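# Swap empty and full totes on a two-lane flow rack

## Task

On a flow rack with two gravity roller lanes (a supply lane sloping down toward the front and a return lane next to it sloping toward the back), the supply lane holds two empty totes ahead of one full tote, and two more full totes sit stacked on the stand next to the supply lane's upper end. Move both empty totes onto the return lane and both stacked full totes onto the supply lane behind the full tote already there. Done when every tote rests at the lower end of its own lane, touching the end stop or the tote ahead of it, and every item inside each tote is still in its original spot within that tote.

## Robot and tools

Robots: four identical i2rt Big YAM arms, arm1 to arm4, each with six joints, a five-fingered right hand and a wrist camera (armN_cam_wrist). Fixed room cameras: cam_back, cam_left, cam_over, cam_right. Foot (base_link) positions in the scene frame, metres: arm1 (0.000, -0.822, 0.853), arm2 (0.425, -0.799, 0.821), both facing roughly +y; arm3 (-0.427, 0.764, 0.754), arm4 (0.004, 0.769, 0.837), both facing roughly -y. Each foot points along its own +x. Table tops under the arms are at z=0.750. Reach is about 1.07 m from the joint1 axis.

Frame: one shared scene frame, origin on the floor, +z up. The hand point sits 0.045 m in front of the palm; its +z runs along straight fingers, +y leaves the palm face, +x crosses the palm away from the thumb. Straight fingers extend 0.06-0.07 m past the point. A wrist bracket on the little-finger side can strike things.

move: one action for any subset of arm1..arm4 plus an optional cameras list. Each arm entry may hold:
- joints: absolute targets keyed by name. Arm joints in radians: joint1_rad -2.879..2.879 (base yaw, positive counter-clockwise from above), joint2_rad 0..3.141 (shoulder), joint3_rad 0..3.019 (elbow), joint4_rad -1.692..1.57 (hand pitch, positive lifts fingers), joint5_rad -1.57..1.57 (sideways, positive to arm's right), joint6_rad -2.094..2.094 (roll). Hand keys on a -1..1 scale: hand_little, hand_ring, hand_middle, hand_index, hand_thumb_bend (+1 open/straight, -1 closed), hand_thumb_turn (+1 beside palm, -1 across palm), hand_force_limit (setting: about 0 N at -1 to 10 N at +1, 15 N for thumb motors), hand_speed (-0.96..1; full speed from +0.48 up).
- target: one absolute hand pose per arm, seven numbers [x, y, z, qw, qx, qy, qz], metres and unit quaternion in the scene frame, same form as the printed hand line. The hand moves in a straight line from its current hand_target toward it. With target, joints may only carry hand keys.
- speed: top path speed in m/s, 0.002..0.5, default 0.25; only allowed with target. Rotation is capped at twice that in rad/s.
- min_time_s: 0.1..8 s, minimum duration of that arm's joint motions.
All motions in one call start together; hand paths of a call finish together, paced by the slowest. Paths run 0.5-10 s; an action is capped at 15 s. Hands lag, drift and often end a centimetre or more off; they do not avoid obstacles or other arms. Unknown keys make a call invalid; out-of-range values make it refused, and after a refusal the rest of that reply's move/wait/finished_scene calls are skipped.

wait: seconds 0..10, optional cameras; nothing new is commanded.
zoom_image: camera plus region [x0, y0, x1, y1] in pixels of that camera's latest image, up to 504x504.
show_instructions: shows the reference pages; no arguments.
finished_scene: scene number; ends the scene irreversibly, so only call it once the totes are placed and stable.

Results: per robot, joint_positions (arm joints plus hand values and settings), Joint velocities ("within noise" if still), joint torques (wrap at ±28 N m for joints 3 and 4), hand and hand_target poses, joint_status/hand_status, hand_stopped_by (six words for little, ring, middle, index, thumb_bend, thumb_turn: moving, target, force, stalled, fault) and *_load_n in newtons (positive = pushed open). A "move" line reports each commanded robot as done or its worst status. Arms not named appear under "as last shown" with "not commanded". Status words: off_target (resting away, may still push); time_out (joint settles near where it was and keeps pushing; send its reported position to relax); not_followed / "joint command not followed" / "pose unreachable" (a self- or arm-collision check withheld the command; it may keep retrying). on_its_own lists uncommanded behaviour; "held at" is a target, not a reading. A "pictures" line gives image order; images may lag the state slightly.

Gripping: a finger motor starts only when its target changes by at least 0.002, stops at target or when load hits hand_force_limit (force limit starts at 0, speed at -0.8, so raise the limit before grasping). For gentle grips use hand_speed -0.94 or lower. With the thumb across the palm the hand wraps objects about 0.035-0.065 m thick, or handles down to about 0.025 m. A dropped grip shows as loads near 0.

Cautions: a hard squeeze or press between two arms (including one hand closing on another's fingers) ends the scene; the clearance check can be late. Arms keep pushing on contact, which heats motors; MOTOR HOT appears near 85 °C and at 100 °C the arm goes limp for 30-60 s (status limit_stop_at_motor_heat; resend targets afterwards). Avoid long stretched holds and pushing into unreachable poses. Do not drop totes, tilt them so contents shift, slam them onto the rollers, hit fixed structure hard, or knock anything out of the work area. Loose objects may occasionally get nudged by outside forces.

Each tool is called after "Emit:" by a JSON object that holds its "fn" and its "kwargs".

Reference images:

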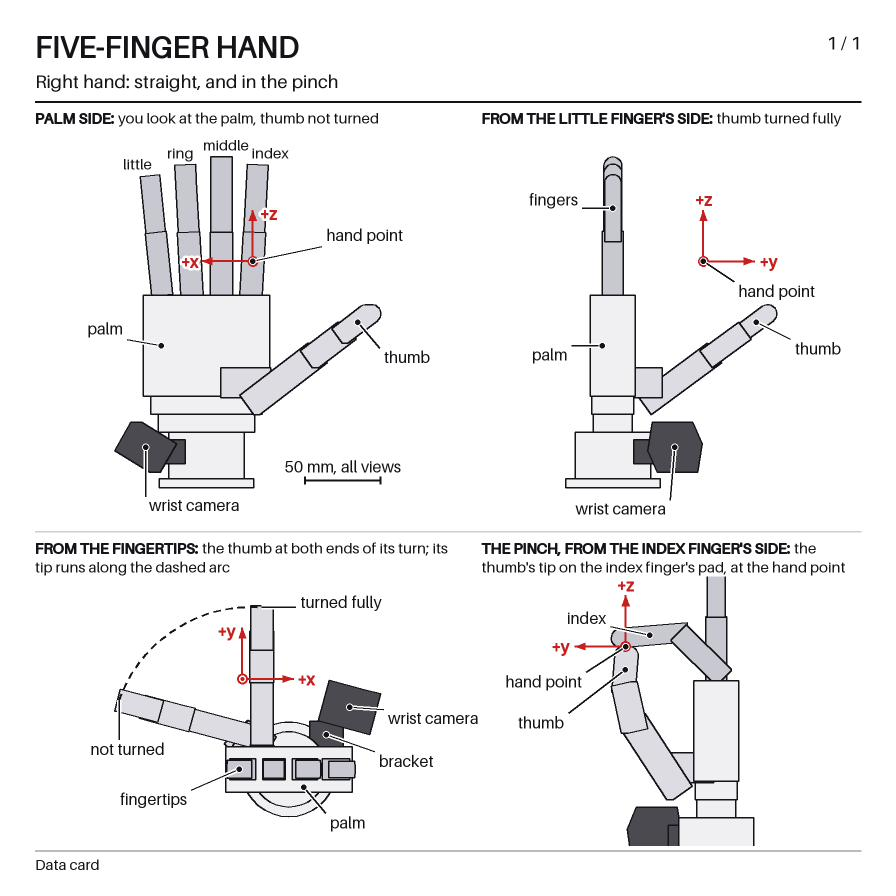

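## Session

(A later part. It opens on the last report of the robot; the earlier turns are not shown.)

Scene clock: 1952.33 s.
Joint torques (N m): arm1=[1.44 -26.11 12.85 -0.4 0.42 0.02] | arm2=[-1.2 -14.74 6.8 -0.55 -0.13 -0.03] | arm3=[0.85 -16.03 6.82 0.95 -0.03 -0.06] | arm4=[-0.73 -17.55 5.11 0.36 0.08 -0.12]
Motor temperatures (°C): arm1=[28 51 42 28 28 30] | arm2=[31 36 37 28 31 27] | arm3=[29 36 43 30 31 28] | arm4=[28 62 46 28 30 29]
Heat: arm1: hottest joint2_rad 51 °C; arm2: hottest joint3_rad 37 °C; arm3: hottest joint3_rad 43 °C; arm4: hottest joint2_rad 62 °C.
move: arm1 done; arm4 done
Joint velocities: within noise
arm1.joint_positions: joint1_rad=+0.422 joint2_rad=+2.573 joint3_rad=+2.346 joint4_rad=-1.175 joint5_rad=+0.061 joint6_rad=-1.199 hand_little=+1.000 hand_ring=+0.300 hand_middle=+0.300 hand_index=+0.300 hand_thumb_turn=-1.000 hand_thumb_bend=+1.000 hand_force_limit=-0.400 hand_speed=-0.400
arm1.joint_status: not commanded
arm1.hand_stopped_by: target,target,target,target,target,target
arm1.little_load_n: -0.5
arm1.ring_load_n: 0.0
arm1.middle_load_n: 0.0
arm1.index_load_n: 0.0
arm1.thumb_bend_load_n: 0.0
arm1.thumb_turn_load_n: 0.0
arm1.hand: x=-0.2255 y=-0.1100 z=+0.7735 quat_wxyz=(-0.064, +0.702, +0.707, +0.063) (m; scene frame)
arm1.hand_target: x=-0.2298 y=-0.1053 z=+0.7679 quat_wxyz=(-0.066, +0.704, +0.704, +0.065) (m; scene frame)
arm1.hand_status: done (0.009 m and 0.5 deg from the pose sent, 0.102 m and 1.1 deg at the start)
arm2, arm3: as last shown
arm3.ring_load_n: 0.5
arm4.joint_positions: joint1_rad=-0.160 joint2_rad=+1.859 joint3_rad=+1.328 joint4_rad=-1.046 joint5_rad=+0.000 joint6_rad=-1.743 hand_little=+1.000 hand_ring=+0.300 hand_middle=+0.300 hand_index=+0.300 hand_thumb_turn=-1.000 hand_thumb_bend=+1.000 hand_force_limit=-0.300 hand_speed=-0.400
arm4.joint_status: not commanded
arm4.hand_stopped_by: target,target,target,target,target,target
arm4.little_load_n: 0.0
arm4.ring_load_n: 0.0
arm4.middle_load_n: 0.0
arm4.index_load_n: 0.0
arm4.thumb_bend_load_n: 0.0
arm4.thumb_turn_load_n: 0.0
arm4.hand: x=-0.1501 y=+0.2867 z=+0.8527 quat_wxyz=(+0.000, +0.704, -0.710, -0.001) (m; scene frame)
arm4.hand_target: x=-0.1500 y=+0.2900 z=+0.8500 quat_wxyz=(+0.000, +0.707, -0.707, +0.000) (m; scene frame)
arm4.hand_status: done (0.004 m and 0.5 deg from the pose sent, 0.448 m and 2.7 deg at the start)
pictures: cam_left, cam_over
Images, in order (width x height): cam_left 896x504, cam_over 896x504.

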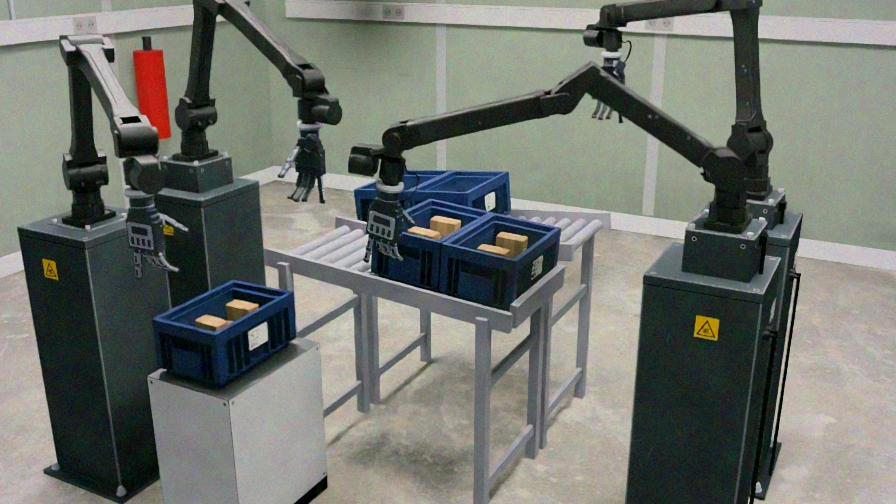

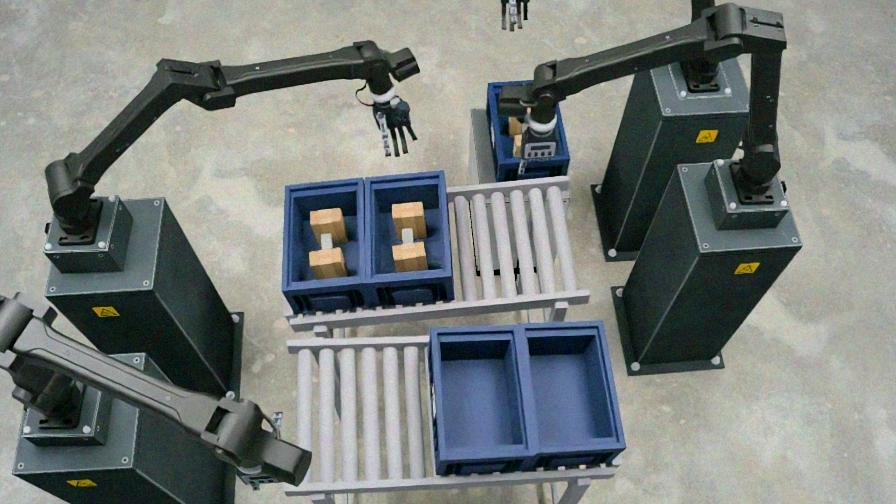

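Emit:
{"fn": "move", "kwargs": {"arm1": {"target":[-0.22,-0.40,0.95,0,0.7071,0.7071,0],"speed":0.25}, "arm3": {"target":[-0.635,0.250,0.600,0,0.7071,0.7071,0],"speed":0.15}, "arm4": {"target":[-0.275,0.31,0.73,0,0.7071,-0.7071,0],"speed":0.15,"joints":{"hand_index":1,"hand_middle":1,"hand_ring":1}}, "cameras": ["arm3_cam_wrist","arm4_cam_wrist"]}}

Emit:
{"fn": "zoom_image", "kwargs": {"camera": "arm3_cam_wrist", "region": [396, 100, 896, 400]}}

Emit:
{"fn": "zoom_image", "kwargs": {"camera": "arm4_cam_wrist", "region": [200, 50, 700, 450]}}

Scene clock: 1982.33 s.
Joint torques (N m): arm1=[1.49 -18.26 8.7 -0.72 0.1 0.03] | arm2=[-1.32 -14.56 6.83 -0.58 -0.13 -0.04] | arm3=[0.38 -19.37 5.42 0.9 0.02 -0.02] | arm4=[-1.38 -16.85 5.98 0.53 0.11 -0.14]
Motor temperatures (°C): arm1=[28 49 42 28 28 30] | arm2=[31 36 37 28 31 27] | arm3=[29 36 42 30 31 28] | arm4=[28 57 44 28 30 29]
Heat: arm1: hottest joint2_rad 49 °C; arm2: hottest joint3_rad 37 °C; arm3: hottest joint3_rad 42 °C; arm4: hottest joint2_rad 57 °C.
move: arm1 done; arm3 off_target; arm4 done
Joint velocities: within noise
arm1.joint_positions: joint1_rad=+0.587 joint2_rad=+1.784 joint3_rad=+1.467 joint4_rad=-1.243 joint5_rad=-0.001 joint6_rad=-1.028 hand_little=+1.000 hand_ring=+0.300 hand_middle=+0.300 hand_index=+0.300 hand_thumb_turn=-1.000 hand_thumb_bend=+1.000 hand_force_limit=-0.400 hand_speed=-0.400
arm1.joint_status: not commanded
arm1.hand_stopped_by: target,target,target,target,target,target
arm1.little_load_n: 0.0
arm1.ring_load_n: 0.0
arm1.middle_load_n: 0.0
arm1.index_load_n: 0.0
arm1.thumb_bend_load_n: 0.0
arm1.thumb_turn_load_n: 0.0
arm1.hand: x=-0.2187 y=-0.3964 z=+0.9503 quat_wxyz=(-0.004, +0.705, +0.709, +0.003) (m; scene frame)
arm1.hand_target: x=-0.2200 y=-0.4000 z=+0.9499 quat_wxyz=(+0.000, +0.707, +0.707, +0.000) (m; scene frame)
arm1.hand_status: done (0.004 m and 0.7 deg from the pose sent, 0.339 m and 10.3 deg at the start)
arm2: as last shown
arm3.joint_positions: joint1_rad=-0.522 joint2_rad=+2.179 joint3_rad=+1.359 joint4_rad=-0.742 joint5_rad=-0.005 joint6_rad=+1.075 hand_little=+1.000 hand_ring=+0.280 hand_middle=+0.280 hand_index=+0.280 hand_thumb_turn=-1.000 hand_thumb_bend=+1.000 hand_force_limit=-0.300 hand_speed=-0.400
arm3.joint_status: not commanded
arm3.hand_stopped_by: target,target,target,target,target,target
arm3.little_load_n: 0.0
arm3.ring_load_n: 0.0
arm3.middle_load_n: 0.0
arm3.index_load_n: 0.0
arm3.thumb_bend_load_n: 0.0
arm3.thumb_turn_load_n: 0.0
arm3.hand: x=-0.6380 y=+0.2461 z=+0.6099 quat_wxyz=(-0.001, -0.711, -0.703, +0.006) (m; scene frame)
arm3.hand_target: x=-0.6350 y=+0.2500 z=+0.6002 quat_wxyz=(+0.000, -0.707, -0.707, +0.000) (m; scene frame)
arm3.hand_status: off_target (0.011 m and 0.9 deg from the pose sent, 0.217 m and 1.8 deg at the start)
arm4.joint_positions: joint1_rad=-0.393 joint2_rad=+2.060 joint3_rad=+1.289 joint4_rad=-0.805 joint5_rad=+0.000 joint6_rad=-1.981 hand_little=+1.000 hand_ring=+1.000 hand_middle=+1.000 hand_index=+1.000 hand_thumb_turn=-1.000 hand_thumb_bend=+1.000 hand_force_limit=-0.300 hand_speed=-0.400
arm4.joint_status: all done
arm4.hand_stopped_by: target,target,target,target,target,target
arm4.little_load_n: 0.0
arm4.ring_load_n: 0.0
arm4.middle_load_n: 0.5
arm4.index_load_n: 0.0
arm4.thumb_bend_load_n: 0.0
arm4.thumb_turn_load_n: 0.0
arm4.hand: x=-0.2700 y=+0.3125 z=+0.7384 quat_wxyz=(+0.000, +0.706, -0.708, +0.000) (m; scene frame)
arm4.hand_target: x=-0.2748 y=+0.3102 z=+0.7301 quat_wxyz=(+0.000, +0.707, -0.707, +0.000) (m; scene frame)
arm4.hand_status: done (0.010 m and 0.1 deg from the pose sent, 0.177 m and 0.5 deg at the start)
pictures: arm3_cam_wrist, arm4_cam_wrist
Images, in order (width x height): arm3_cam_wrist 896x504, arm4_cam_wrist 896x504.

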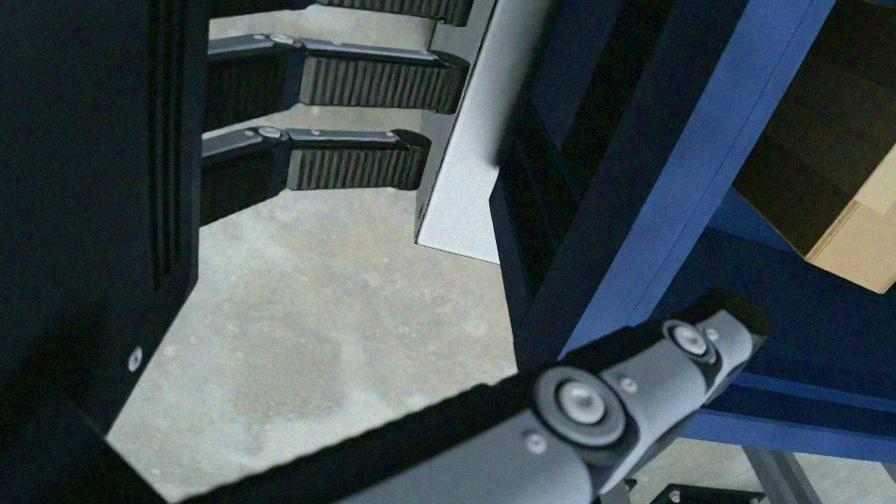

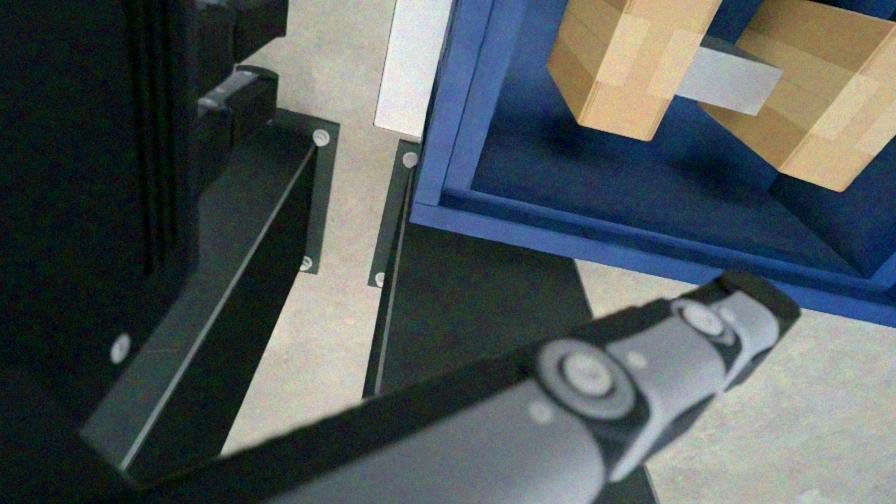

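Scaled by 1.008.

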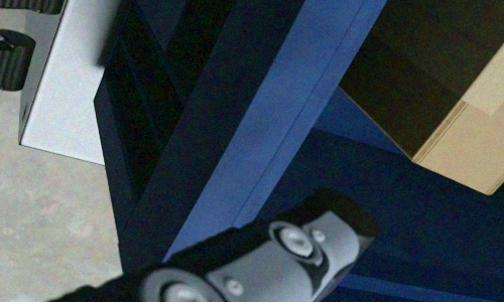

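Scaled by 1.008.

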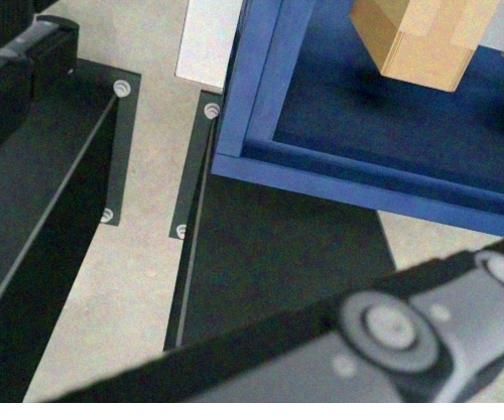

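Emit:
{"fn": "move", "kwargs": {"arm3": {"target":[-0.635,0.256,0.593,0,0.7071,0.7071,0],"speed":0.1}, "arm4": {"target":[-0.292,0.303,0.655,0,0.7071,-0.7071,0],"speed":0.1}, "cameras": ["arm3_cam_wrist","arm4_cam_wrist","cam_back","cam_over","cam_left"]}}

Scene clock: 2009.17 s.
Joint torques (N m): arm1=[1.55 -18.2 8.69 -0.68 0.1 0.03] | arm2=[-1.08 -14.39 6.84 -0.54 -0.11 -0.03] | arm3=[-0.26 -17.73 4.44 0.76 -0.01 -0.02] | arm4=[-1.38 -17.03 6.8 0.5 0.13 -0.15]
Motor temperatures (°C): arm1=[28 47 41 28 28 30] | arm2=[31 36 37 28 31 27] | arm3=[29 37 41 30 31 28] | arm4=[28 55 43 28 30 29]
Heat: arm1: hottest joint2_rad 47 °C; arm2: hottest joint3_rad 37 °C; arm3: hottest joint3_rad 41 °C; arm4: hottest joint2_rad 55 °C.
move: arm3 off_target; arm4 off_target
Joint velocities: within noise
arm1, arm2: as last shown
arm2.ring_load_n: 0.5
arm2.index_load_n: 0.5
arm3.joint_positions: joint1_rad=-0.522 joint2_rad=+2.179 joint3_rad=+1.349 joint4_rad=-0.720 joint5_rad=-0.005 joint6_rad=+1.070 hand_little=+1.000 hand_ring=+0.280 hand_middle=+0.280 hand_index=+0.280 hand_thumb_turn=-1.000 hand_thumb_bend=+1.000 hand_force_limit=-0.300 hand_speed=-0.400
arm3.joint_status: not commanded
arm3.hand_stopped_by: target,target,target,target,target,target
arm3.little_load_n: 0.0
arm3.ring_load_n: 0.0
arm3.middle_load_n: 0.0
arm3.index_load_n: 0.0
arm3.thumb_bend_load_n: 0.0
arm3.thumb_turn_load_n: 0.0
arm3.hand: x=-0.6382 y=+0.2457 z=+0.6074 quat_wxyz=(-0.002, -0.709, -0.705, +0.012) (m; scene frame)
arm3.hand_target: x=-0.6349 y=+0.2561 z=+0.5934 quat_wxyz=(+0.000, -0.707, -0.707, +0.000) (m; scene frame)
arm3.hand_status: off_target (0.018 m and 1.4 deg from the pose sent, 0.020 m and 0.9 deg at the start)
arm4.joint_positions: joint1_rad=-0.411 joint2_rad=+2.225 joint3_rad=+1.315 joint4_rad=-0.689 joint5_rad=+0.000 joint6_rad=-2.004 hand_little=+1.000 hand_ring=+1.000 hand_middle=+1.000 hand_index=+1.000 hand_thumb_turn=-1.000 hand_thumb_bend=+1.000 hand_force_limit=-0.300 hand_speed=-0.400
arm4.joint_status: not commanded
arm4.hand_stopped_by: target,target,target,target,target,target
arm4.little_load_n: -0.5
arm4.ring_load_n: 0.0
arm4.middle_load_n: 0.0
arm4.index_load_n: 0.0
arm4.thumb_bend_load_n: 0.0
arm4.thumb_turn_load_n: 0.0
arm4.hand: x=-0.2799 y=+0.3147 z=+0.6600 quat_wxyz=(-0.011, +0.708, -0.706, -0.003) (m; scene frame)
arm4.hand_target: x=-0.2916 y=+0.3036 z=+0.6554 quat_wxyz=(+0.000, +0.707, -0.707, +0.000) (m; scene frame)
arm4.hand_status: off_target (0.018 m and 1.3 deg from the pose sent, 0.087 m and 0.2 deg at the start)
pictures: arm3_cam_wrist, arm4_cam_wrist, cam_back, cam_left, cam_over
Images, in order (width x height): arm3_cam_wrist 896x504, arm4_cam_wrist 896x504, cam_back 896x504, cam_left 896x504, cam_over 896x504.

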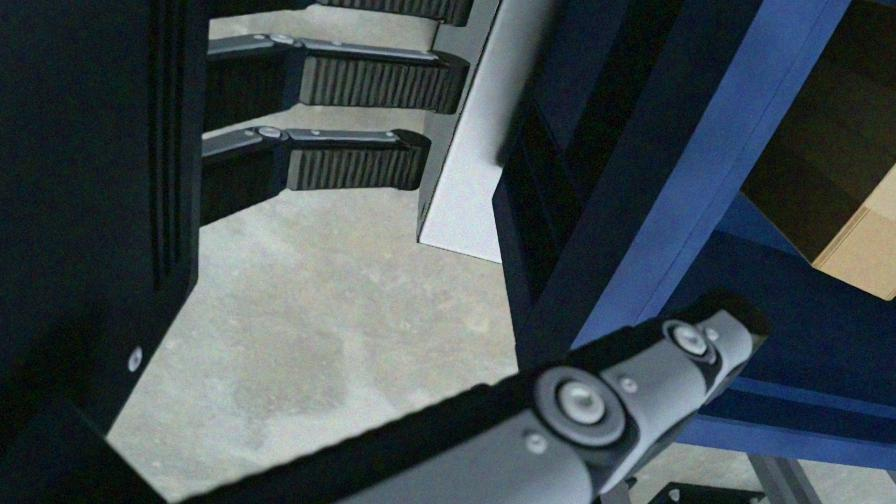

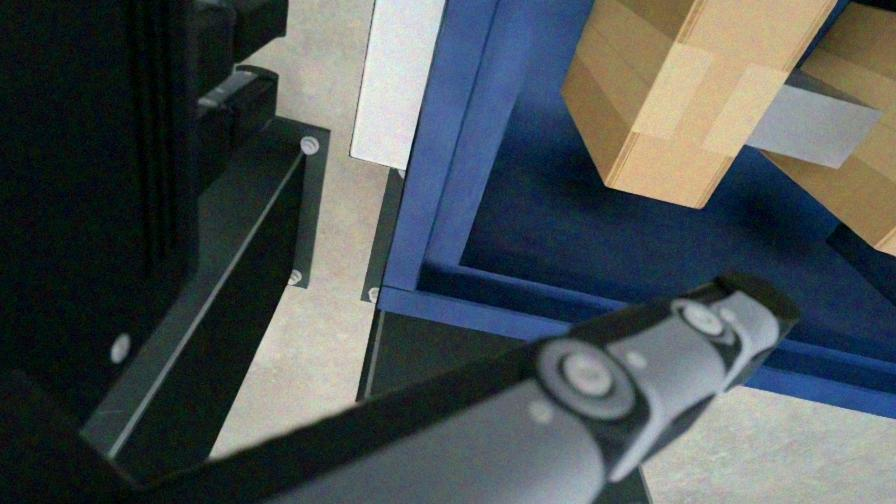

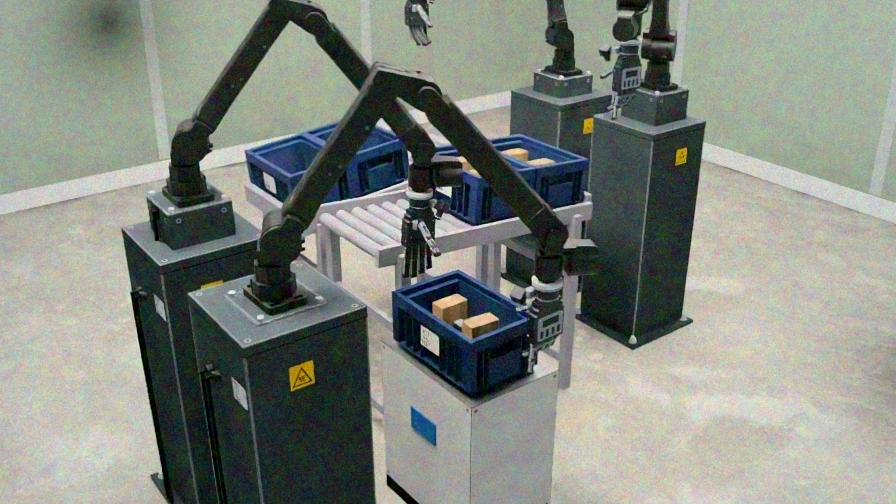

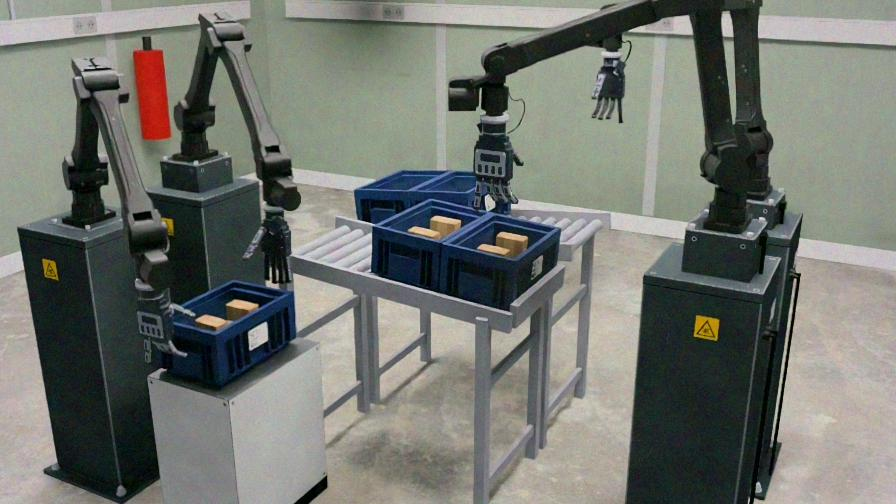

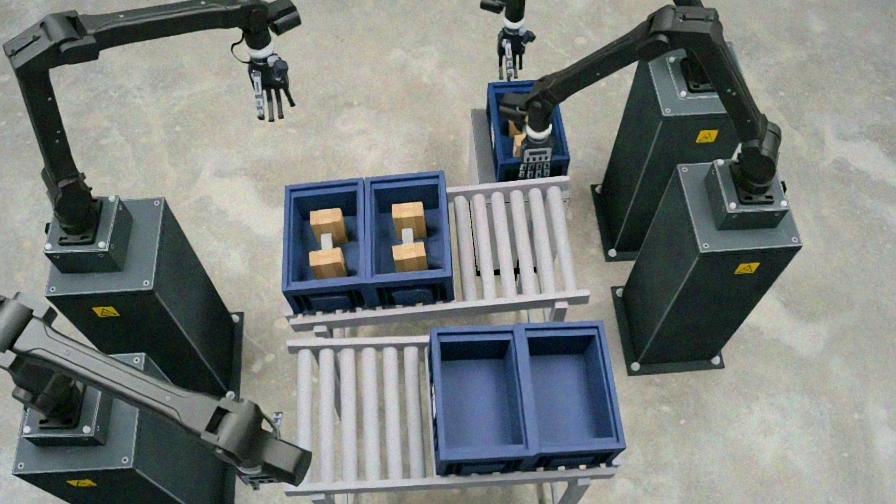

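Emit:
{"fn": "move", "kwargs": {"arm3": {"target":[-0.577,0.257,0.590,0,0.7071,0.7071,0],"speed":0.06}, "arm4": {"target":[-0.296,0.297,0.590,0,0.7071,-0.7071,0],"speed":0.06}, "cameras": ["arm3_cam_wrist","arm4_cam_wrist","cam_back"]}}

Scene clock: 2022.77 s.
Joint torques (N m): arm1=[1.61 -18.14 8.7 -0.69 0.11 0.03] | arm2=[-1.14 -14.62 6.83 -0.57 -0.13 -0.03] | arm3=[1.44 -20.48 3.96 0.73 -0.19 0.11] | arm4=[-2.02 -17.85 6.12 0.4 0.11 -0.16]
Motor temperatures (°C): arm1=[28 47 41 28 28 30] | arm2=[31 36 37 28 31 27] | arm3=[29 38 41 30 31 28] | arm4=[28 52 44 28 30 29]
Heat: arm1: hottest joint2_rad 47 °C; arm2: hottest joint3_rad 37 °C; arm3: hottest joint3_rad 41 °C; arm4: hottest joint2_rad 52 °C.
move: arm3 done; arm4 off_target
Joint velocities: within noise
arm1, arm2: as last shown
arm2.ring_load_n: 0.0
arm2.index_load_n: 0.0
arm3.joint_positions: joint1_rad=-0.444 joint2_rad=+2.165 joint3_rad=+1.259 joint4_rad=-0.663 joint5_rad=-0.001 joint6_rad=+1.144 hand_little=+1.000 hand_ring=+0.280 hand_middle=+0.280 hand_index=+0.280 hand_thumb_turn=-1.000 hand_thumb_bend=+1.000 hand_force_limit=-0.300 hand_speed=-0.400
arm3.joint_status: not commanded
arm3.hand_stopped_by: target,target,target,target,target,target
arm3.little_load_n: -0.5
arm3.ring_load_n: 0.0
arm3.middle_load_n: -0.5
arm3.index_load_n: 0.5
arm3.thumb_bend_load_n: 0.0
arm3.thumb_turn_load_n: 0.0
arm3.hand: x=-0.5870 y=+0.2551 z=+0.5920 quat_wxyz=(+0.002, -0.708, -0.706, +0.003) (m; scene frame)
arm3.hand_target: x=-0.5771 y=+0.2571 z=+0.5900 quat_wxyz=(+0.000, -0.707, -0.707, +0.000) (m; scene frame)
arm3.hand_status: done (0.010 m and 0.4 deg from the pose sent, 0.065 m and 1.4 deg at the start)
arm4.joint_positions: joint1_rad=-0.412 joint2_rad=+2.370 joint3_rad=+1.378 joint4_rad=-0.600 joint5_rad=+0.000 joint6_rad=-2.006 hand_little=+1.000 hand_ring=+1.000 hand_middle=+1.000 hand_index=+1.000 hand_thumb_turn=-1.000 hand_thumb_bend=+1.000 hand_force_limit=-0.300 hand_speed=-0.400
arm4.joint_status: not commanded
arm4.hand_stopped_by: target,target,target,target,target,target
arm4.little_load_n: 0.0
arm4.ring_load_n: 0.0
arm4.middle_load_n: 0.0
arm4.index_load_n: 0.0
arm4.thumb_bend_load_n: 0.0
arm4.thumb_turn_load_n: 0.0
arm4.hand: x=-0.2846 y=+0.3049 z=+0.5978 quat_wxyz=(-0.008, +0.708, -0.706, -0.002) (m; scene frame)
arm4.hand_target: x=-0.2957 y=+0.2973 z=+0.5905 quat_wxyz=(+0.000, +0.707, -0.707, +0.000) (m; scene frame)
arm4.hand_status: off_target (0.016 m and 1.0 deg from the pose sent, 0.074 m and 1.3 deg at the start)
pictures: arm3_cam_wrist, arm4_cam_wrist, cam_back
Images, in order (width x height): arm3_cam_wrist 896x504, arm4_cam_wrist 896x504, cam_back 896x504.

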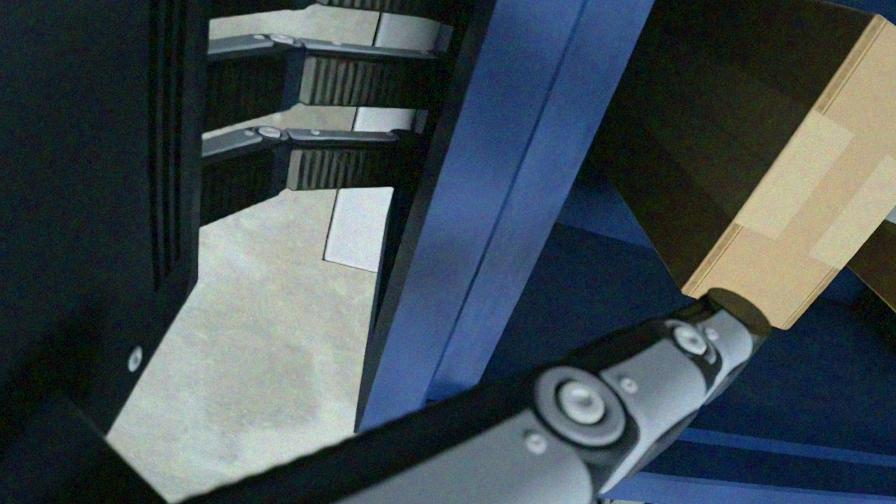

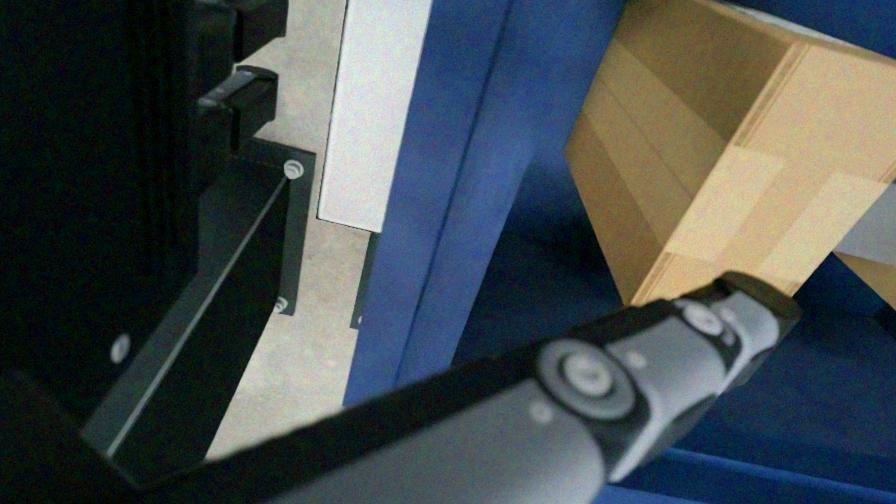

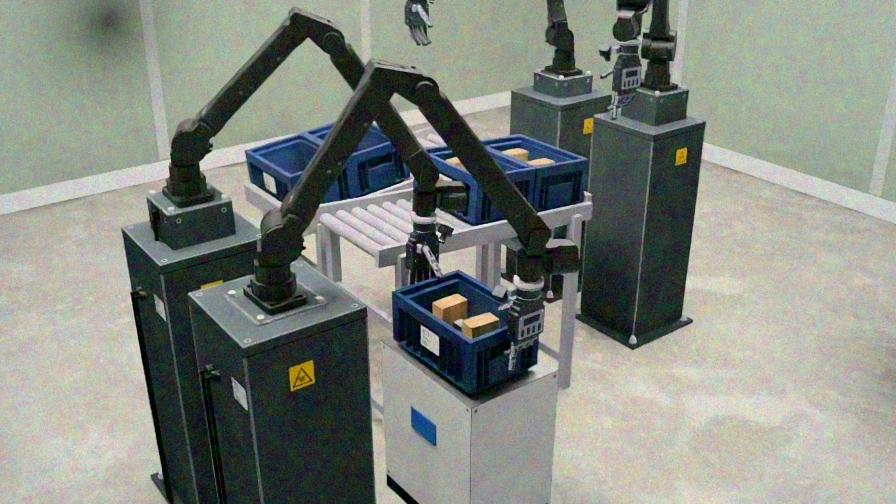

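Emit:
{"fn": "zoom_image", "kwargs": {"camera": "arm3_cam_wrist", "region": [300, 150, 600, 350]}}

Emit:
{"fn": "zoom_image", "kwargs": {"camera": "arm4_cam_wrist", "region": [300, 150, 600, 350]}}

Scaled by 1.680.

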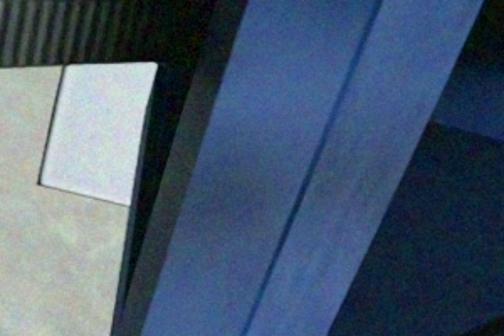

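Scaled by 1.680.

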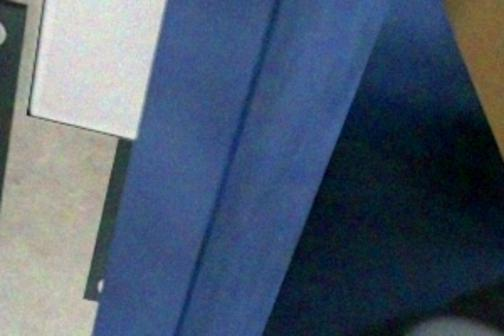

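Emit:
{"fn": "move", "kwargs": {"arm3": {"target":[-0.612,0.252,0.622,0,0.7071,0.7071,0],"speed":0.08}}}

Emit:
{"fn": "move", "kwargs": {"arm3": {"target":[-0.572,0.253,0.604,0,0.7071,0.7071,0],"speed":0.06}, "cameras": ["arm3_cam_wrist"]}}

Emit:
{"fn": "zoom_image", "kwargs": {"camera": "arm3_cam_wrist", "region": [300, 150, 600, 350]}}

Scene clock: 2044.83 s.
Joint torques (N m): arm1=[1.61 -18.2 8.69 -0.7 0.1 0.03] | arm2=[-1.26 -14.56 6.79 -0.55 -0.13 -0.03] | arm3=[-0.38 -19.6 8.34 0.2 -0.09 -0.1] | arm4=[-2.02 -17.73 6.17 0.44 0.11 -0.16]
Motor temperatures (°C): arm1=[28 46 41 28 28 30] | arm2=[31 36 37 28 31 27] | arm3=[29 38 40 30 31 28] | arm4=[28 50 43 28 30 29]
Heat: arm1: hottest joint2_rad 46 °C; arm2: hottest joint3_rad 37 °C; arm3: hottest joint3_rad 40 °C; arm4: hottest joint2_rad 50 °C.
move: arm3 off_target
Joint velocities: within noise
arm1, arm2, arm4: as last shown
arm3.joint_positions: joint1_rad=-0.483 joint2_rad=+2.138 joint3_rad=+1.270 joint4_rad=-0.742 joint5_rad=-0.004 joint6_rad=+1.111 hand_little=+1.000 hand_ring=+0.280 hand_middle=+0.280 hand_index=+0.280 hand_thumb_turn=-1.000 hand_thumb_bend=+1.000 hand_force_limit=-0.300 hand_speed=-0.400
arm3.joint_status: not commanded
arm3.hand_stopped_by: target,target,target,target,target,target
arm3.little_load_n: 0.0
arm3.ring_load_n: 0.0
arm3.middle_load_n: 0.0
arm3.index_load_n: 0.0
arm3.thumb_bend_load_n: 0.0
arm3.thumb_turn_load_n: 0.0
arm3.hand: x=-0.6019 y=+0.2697 z=+0.6089 quat_wxyz=(+0.007, -0.710, -0.704, -0.017) (m; scene frame)
arm3.hand_target: x=-0.6118 y=+0.2526 z=+0.6224 quat_wxyz=(+0.000, -0.707, -0.707, +0.000) (m; scene frame)
arm3.hand_status: off_target (0.024 m and 2.1 deg from the pose sent, 0.039 m and 0.4 deg at the start)
arm4.little_load_n: 0.5
pictures: none

Scene clock: 2046.13 s.
Joint torques (N m): arm1=[1.67 -18.2 8.7 -0.69 0.11 0.03] | arm2=[-1.08 -14.56 6.82 -0.57 -0.12 -0.04] | arm3=[1.96 -19.02 4.55 0.77 -0.13 0.15] | arm4=[-1.73 -17.73 6.17 0.5 0.12 -0.15]
Motor temperatures (°C): arm1=[28 46 41 28 28 30] | arm2=[31 36 37 28 31 27] | arm3=[29 38 40 30 31 28] | arm4=[28 50 43 28 30 29]
Heat: arm1: hottest joint2_rad 46 °C; arm2: hottest joint3_rad 37 °C; arm3: hottest joint3_rad 40 °C; arm4: hottest joint2_rad 50 °C.
move: arm3 done
Joint velocities: within noise
arm1, arm2, arm4: as last shown
arm2.thumb_bend_load_n: -0.5
arm3.joint_positions: joint1_rad=-0.430 joint2_rad=+2.138 joint3_rad=+1.257 joint4_rad=-0.698 joint5_rad=-0.002 joint6_rad=+1.151 hand_little=+1.000 hand_ring=+0.280 hand_middle=+0.280 hand_index=+0.280 hand_thumb_turn=-1.000 hand_thumb_bend=+1.000 hand_force_limit=-0.300 hand_speed=-0.400
arm3.joint_status: not commanded
arm3.hand_stopped_by: target,target,target,target,target,target
arm3.little_load_n: 0.0
arm3.ring_load_n: 1.0
arm3.middle_load_n: 0.0
arm3.index_load_n: -0.5
arm3.thumb_bend_load_n: -0.5
arm3.thumb_turn_load_n: 0.0
arm3.hand: x=-0.5785 y=+0.2546 z=+0.6052 quat_wxyz=(+0.003, -0.705, -0.709, -0.002) (m; scene frame)
arm3.hand_target: x=-0.5720 y=+0.2530 z=+0.6041 quat_wxyz=(+0.000, -0.707, -0.707, +0.000) (m; scene frame)
arm3.hand_status: done (0.007 m and 0.5 deg from the pose sent, 0.035 m and 2.1 deg at the start)
arm4.little_load_n: 0.0
pictures: arm3_cam_wrist
Images, in order (width x height): arm3_cam_wrist 896x504.

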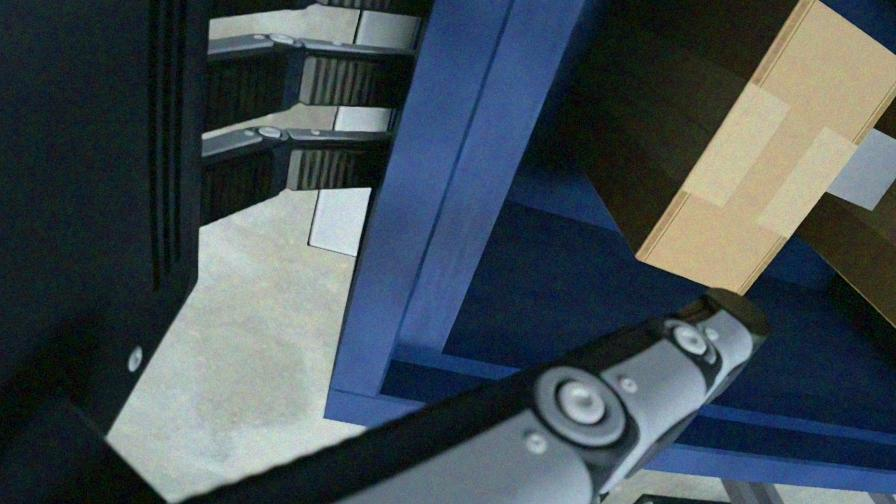

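Scaled by 1.680.

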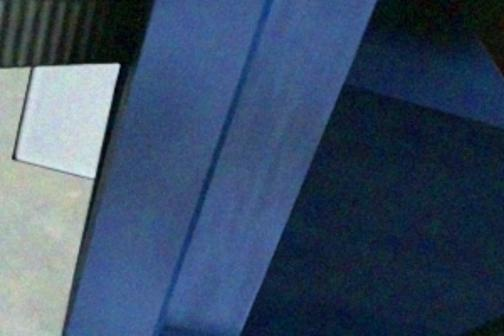

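Emit:
{"fn": "move", "kwargs": {"arm4": {"joints":{"hand_index":0.3,"hand_middle":0.3,"hand_ring":0.3,"hand_speed":-0.5}}, "arm3": {"joints":{"hand_index":-0.1,"hand_middle":-0.1,"hand_ring":-0.1,"hand_speed":-0.88,"hand_force_limit":-0.4}}, "cameras": ["arm4_cam_wrist","arm3_cam_wrist"]}}

Scene clock: 2067.67 s.
Joint torques (N m): arm1=[1.67 -18.2 8.69 -0.68 0.11 0.03] | arm2=[-1.14 -14.74 6.79 -0.64 -0.12 -0.03] | arm3=[1.03 -19.9 5 0.61 -0.42 0.09] | arm4=[-1.9 -18.14 6.27 0.47 0.12 -0.14]
Motor temperatures (°C): arm1=[28 45 40 28 28 30] | arm2=[31 36 37 28 31 27] | arm3=[29 38 39 30 31 28] | arm4=[28 49 43 28 30 29]
Heat: arm1: hottest joint2_rad 45 °C; arm2: hottest joint3_rad 37 °C; arm3: hottest joint3_rad 39 °C; arm4: hottest joint2_rad 49 °C.
move: arm3 off_target; arm4 done
Joint velocities: within noise
arm1: as last shown
arm1.middle_load_n: 0.5
arm2.joint_positions: joint1_rad=-0.411 joint2_rad=+1.718 joint3_rad=+1.601 joint4_rad=-1.434 joint5_rad=-0.003 joint6_rad=+1.112 hand_little=+1.000 hand_ring=+0.180 hand_middle=+0.180 hand_index=+0.180 hand_thumb_turn=-1.000 hand_thumb_bend=+1.000 hand_force_limit=-0.400 hand_speed=-0.400
arm2.joint_status: not commanded
arm2.hand_stopped_by: target,target,target,target,target,target
arm2.little_load_n: 0.0
arm2.ring_load_n: 0.0
arm2.middle_load_n: 0.0
arm2.index_load_n: 0.0
arm2.thumb_bend_load_n: 0.0
arm2.thumb_turn_load_n: 0.0
arm2.hand: x=+0.5978 y=-0.2935 z=+1.0035 quat_wxyz=(-0.010, +0.708, -0.706, -0.002) (m; scene frame)
arm2.hand_target: x=+0.5999 y=-0.2999 z=+1.0002 quat_wxyz=(+0.000, +0.707, -0.707, +0.000) (m; scene frame)
arm2.hand_status: not commanded
arm3.joint_positions: joint1_rad=-0.430 joint2_rad=+2.138 joint3_rad=+1.254 joint4_rad=-0.689 joint5_rad=+0.003 joint6_rad=+1.158 hand_little=+1.000 hand_ring=+0.248 hand_middle=+0.226 hand_index=+0.226 hand_thumb_turn=-1.000 hand_thumb_bend=+1.000 hand_force_limit=-0.400 hand_speed=-0.880
arm3.joint_status: hand_ring off_target (ended at +0.248, target -0.100); hand_middle off_target (ended at +0.226, target -0.100); hand_index off_target (ended at +0.226, target -0.100); the others done
arm3.hand_stopped_by: target,force,force,force,target,target
arm3.little_load_n: 0.0
arm3.ring_load_n: 0.0
arm3.middle_load_n: 3.0
arm3.index_load_n: 2.0
arm3.thumb_bend_load_n: 0.0
arm3.thumb_turn_load_n: 0.0
arm3.hand: x=-0.5797 y=+0.2545 z=+0.6036 quat_wxyz=(+0.005, -0.708, -0.707, +0.001) (m; scene frame)
arm3.hand_target: x=-0.5720 y=+0.2530 z=+0.6040 quat_wxyz=(+0.000, -0.707, -0.707, +0.000) (m; scene frame)
arm3.hand_status: not commanded
arm4.joint_positions: joint1_rad=-0.412 joint2_rad=+2.370 joint3_rad=+1.378 joint4_rad=-0.600 joint5_rad=+0.000 joint6_rad=-2.007 hand_little=+1.000 hand_ring=+0.300 hand_middle=+0.300 hand_index=+0.300 hand_thumb_turn=-1.000 hand_thumb_bend=+1.000 hand_force_limit=-0.300 hand_speed=-0.500
arm4.joint_status: all done
arm4.hand_stopped_by: target,target,target,target,target,target
arm4.little_load_n: 0.0
arm4.ring_load_n: 0.5
arm4.middle_load_n: 0.5
arm4.index_load_n: 0.0
arm4.thumb_bend_load_n: -0.5
arm4.thumb_turn_load_n: 0.0
arm4.hand: x=-0.2847 y=+0.3050 z=+0.5978 quat_wxyz=(-0.008, +0.708, -0.706, -0.002) (m; scene frame)
arm4.hand_target: x=-0.2958 y=+0.2974 z=+0.5905 quat_wxyz=(+0.000, +0.707, -0.707, +0.000) (m; scene frame)
arm4.hand_status: not commanded
pictures: arm3_cam_wrist, arm4_cam_wrist
Images, in order (width x height): arm3_cam_wrist 896x504, arm4_cam_wrist 896x504.

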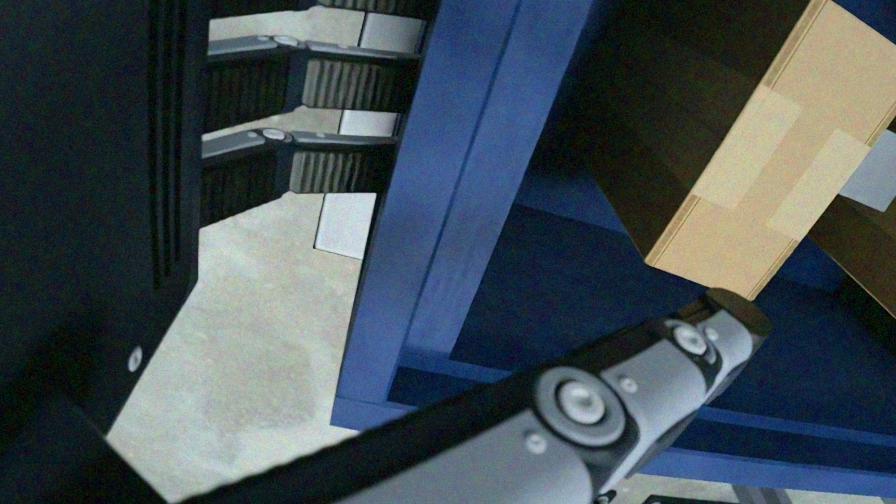

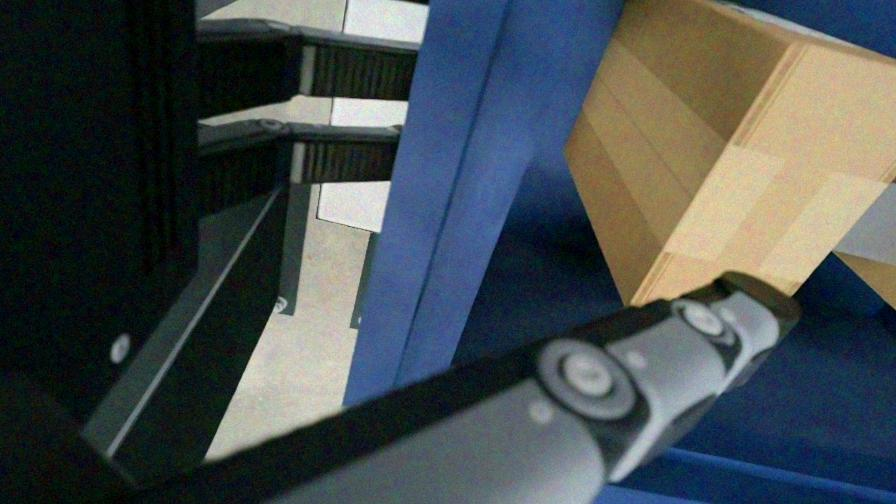

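Fingers are in the pocket. Close arm4's fingers, then thumbs.

Emit:
{"fn": "move", "kwargs": {"arm4": {"joints":{"hand_index":-0.1,"hand_middle":-0.1,"hand_ring":-0.1,"hand_speed":-0.88,"hand_force_limit":-0.4}}}}

Emit:
{"fn": "move", "kwargs": {"arm4": {"joints":{"hand_thumb_bend":-0.2,"hand_speed":-0.8,"hand_force_limit":-0.3}}, "arm3": {"joints":{"hand_thumb_bend":-0.2,"hand_speed":-0.8,"hand_force_limit":-0.3}}, "cameras": ["arm4_cam_wrist","arm3_cam_wrist"]}}

Scene clock: 2074.93 s.
Joint torques (N m): arm1=[1.49 -18.26 8.73 -0.68 0.11 0.04] | arm2=[-1.14 -14.74 6.78 -0.57 -0.12 -0.02] | arm3=[0.56 -19.19 4.98 0.53 -0.38 0.13] | arm4=[-1.55 -18.32 6.19 0.32 0.39 -0.13]
Motor temperatures (°C): arm1=[28 45 40 28 28 30] | arm2=[31 36 37 28 31 27] | arm3=[29 38 39 30 31 28] | arm4=[28 49 43 28 30 29]
Heat: arm1: hottest joint2_rad 45 °C; arm2: hottest joint3_rad 37 °C; arm3: hottest joint3_rad 39 °C; arm4: hottest joint2_rad 49 °C.
move: arm4 off_target
Joint velocities: within noise
arm1, arm2, arm3: as last shown
arm1.middle_load_n: 0.0
arm1.index_load_n: 0.5
arm4.joint_positions: joint1_rad=-0.412 joint2_rad=+2.377 joint3_rad=+1.378 joint4_rad=-0.598 joint5_rad=-0.007 joint6_rad=-2.009 hand_little=+1.000 hand_ring=+0.124 hand_middle=+0.145 hand_index=+0.168 hand_thumb_turn=-1.000 hand_thumb_bend=+1.000 hand_force_limit=-0.400 hand_speed=-0.880
arm4.joint_status: hand_ring off_target (ended at +0.124, target -0.100); hand_middle off_target (ended at +0.145, target -0.100); hand_index off_target (ended at +0.168, target -0.100); the others done
arm4.hand_stopped_by: target,force,force,force,target,target
arm4.little_load_n: 0.0
arm4.ring_load_n: 1.5
arm4.middle_load_n: 0.0
arm4.index_load_n: 0.0
arm4.thumb_bend_load_n: -0.5
arm4.thumb_turn_load_n: 0.0
arm4.hand: x=-0.2829 y=+0.3060 z=+0.5938 quat_wxyz=(-0.011, +0.709, -0.705, +0.000) (m; scene frame)
arm4.hand_target: x=-0.2958 y=+0.2974 z=+0.5905 quat_wxyz=(+0.000, +0.707, -0.707, +0.000) (m; scene frame)
arm4.hand_status: not commanded
pictures: none

Scene clock: 2079.37 s.
Joint torques (N m): arm1=[1.55 -18.14 8.7 -0.69 0.11 0.03] | arm2=[-1.08 -14.51 6.84 -0.58 -0.12 -0.05] | arm3=[1.96 -19.08 4.77 0.44 -0.37 0.14] | arm4=[-1.38 -18.78 6.11 0.38 0.29 -0.08]
Motor temperatures (°C): arm1=[28 44 40 28 28 30] | arm2=[31 36 37 28 31 27] | arm3=[29 38 39 30 31 28] | arm4=[28 50 43 28 30 29]
Heat: arm1: hottest joint2_rad 44 °C; arm2: hottest joint3_rad 37 °C; arm3: hottest joint3_rad 39 °C; arm4: hottest joint2_rad 50 °C.
move: arm3 off_target; arm4 off_target
Joint velocities: within noise
arm1, arm2: as last shown
arm1.index_load_n: 0.0
arm1.thumb_bend_load_n: -0.5
arm2.thumb_bend_load_n: -0.5
arm3.joint_positions: joint1_rad=-0.430 joint2_rad=+2.138 joint3_rad=+1.254 joint4_rad=-0.689 joint5_rad=+0.003 joint6_rad=+1.158 hand_little=+1.000 hand_ring=+0.248 hand_middle=+0.226 hand_index=+0.226 hand_thumb_turn=-1.000 hand_thumb_bend=+0.078 hand_force_limit=-0.300 hand_speed=-0.800
arm3.joint_status: hand_thumb_bend off_target (ended at +0.078, target -0.200); the others done
arm3.hand_stopped_by: target,force,force,force,force,target
arm3.little_load_n: 0.0
arm3.ring_load_n: 0.0
arm3.middle_load_n: 4.0
arm3.index_load_n: 3.0
arm3.thumb_bend_load_n: 6.0
arm3.thumb_turn_load_n: 0.5
arm3.hand: x=-0.5797 y=+0.2545 z=+0.6036 quat_wxyz=(+0.005, -0.708, -0.707, +0.001) (m; scene frame)
arm3.hand_target: x=-0.5720 y=+0.2530 z=+0.6040 quat_wxyz=(+0.000, -0.707, -0.707, +0.000) (m; scene frame)
arm3.hand_status: not commanded
arm4.joint_positions: joint1_rad=-0.412 joint2_rad=+2.377 joint3_rad=+1.378 joint4_rad=-0.597 joint5_rad=-0.004 joint6_rad=-2.014 hand_little=+1.000 hand_ring=+0.124 hand_middle=+0.145 hand_index=+0.168 hand_thumb_turn=-1.000 hand_thumb_bend=+0.117 hand_force_limit=-0.300 hand_speed=-0.800
arm4.joint_status: hand_thumb_bend off_target (ended at +0.117, target -0.200); the others done
arm4.hand_stopped_by: target,force,force,force,force,target
arm4.little_load_n: 0.0
arm4.ring_load_n: 4.0
arm4.middle_load_n: 1.5
arm4.index_load_n: 0.5
arm4.thumb_bend_load_n: 5.5
arm4.thumb_turn_load_n: 0.5
arm4.hand: x=-0.2836 y=+0.3058 z=+0.5940 quat_wxyz=(-0.010, +0.711, -0.703, -0.001) (m; scene frame)
arm4.hand_target: x=-0.2958 y=+0.2973 z=+0.5905 quat_wxyz=(+0.000, +0.707, -0.707, +0.000) (m; scene frame)
arm4.hand_status: not commanded
pictures: arm3_cam_wrist, arm4_cam_wrist
Images, in order (width x height): arm3_cam_wrist 896x504, arm4_cam_wrist 896x504.

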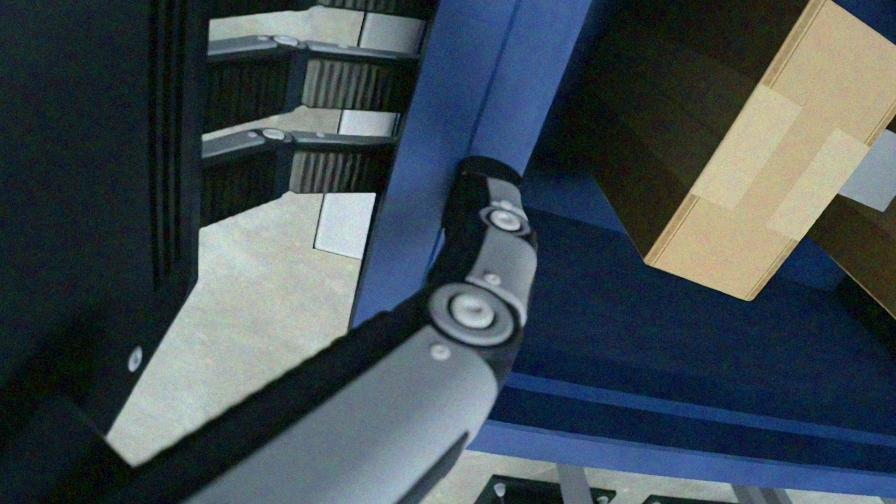

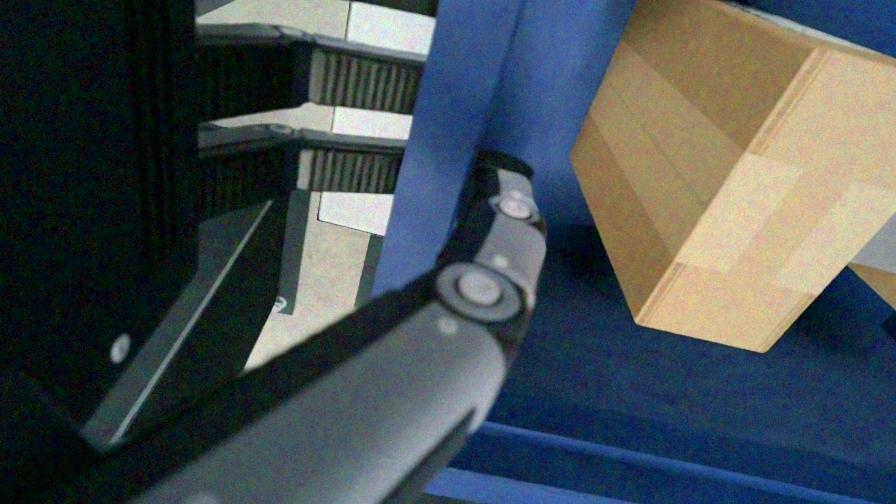

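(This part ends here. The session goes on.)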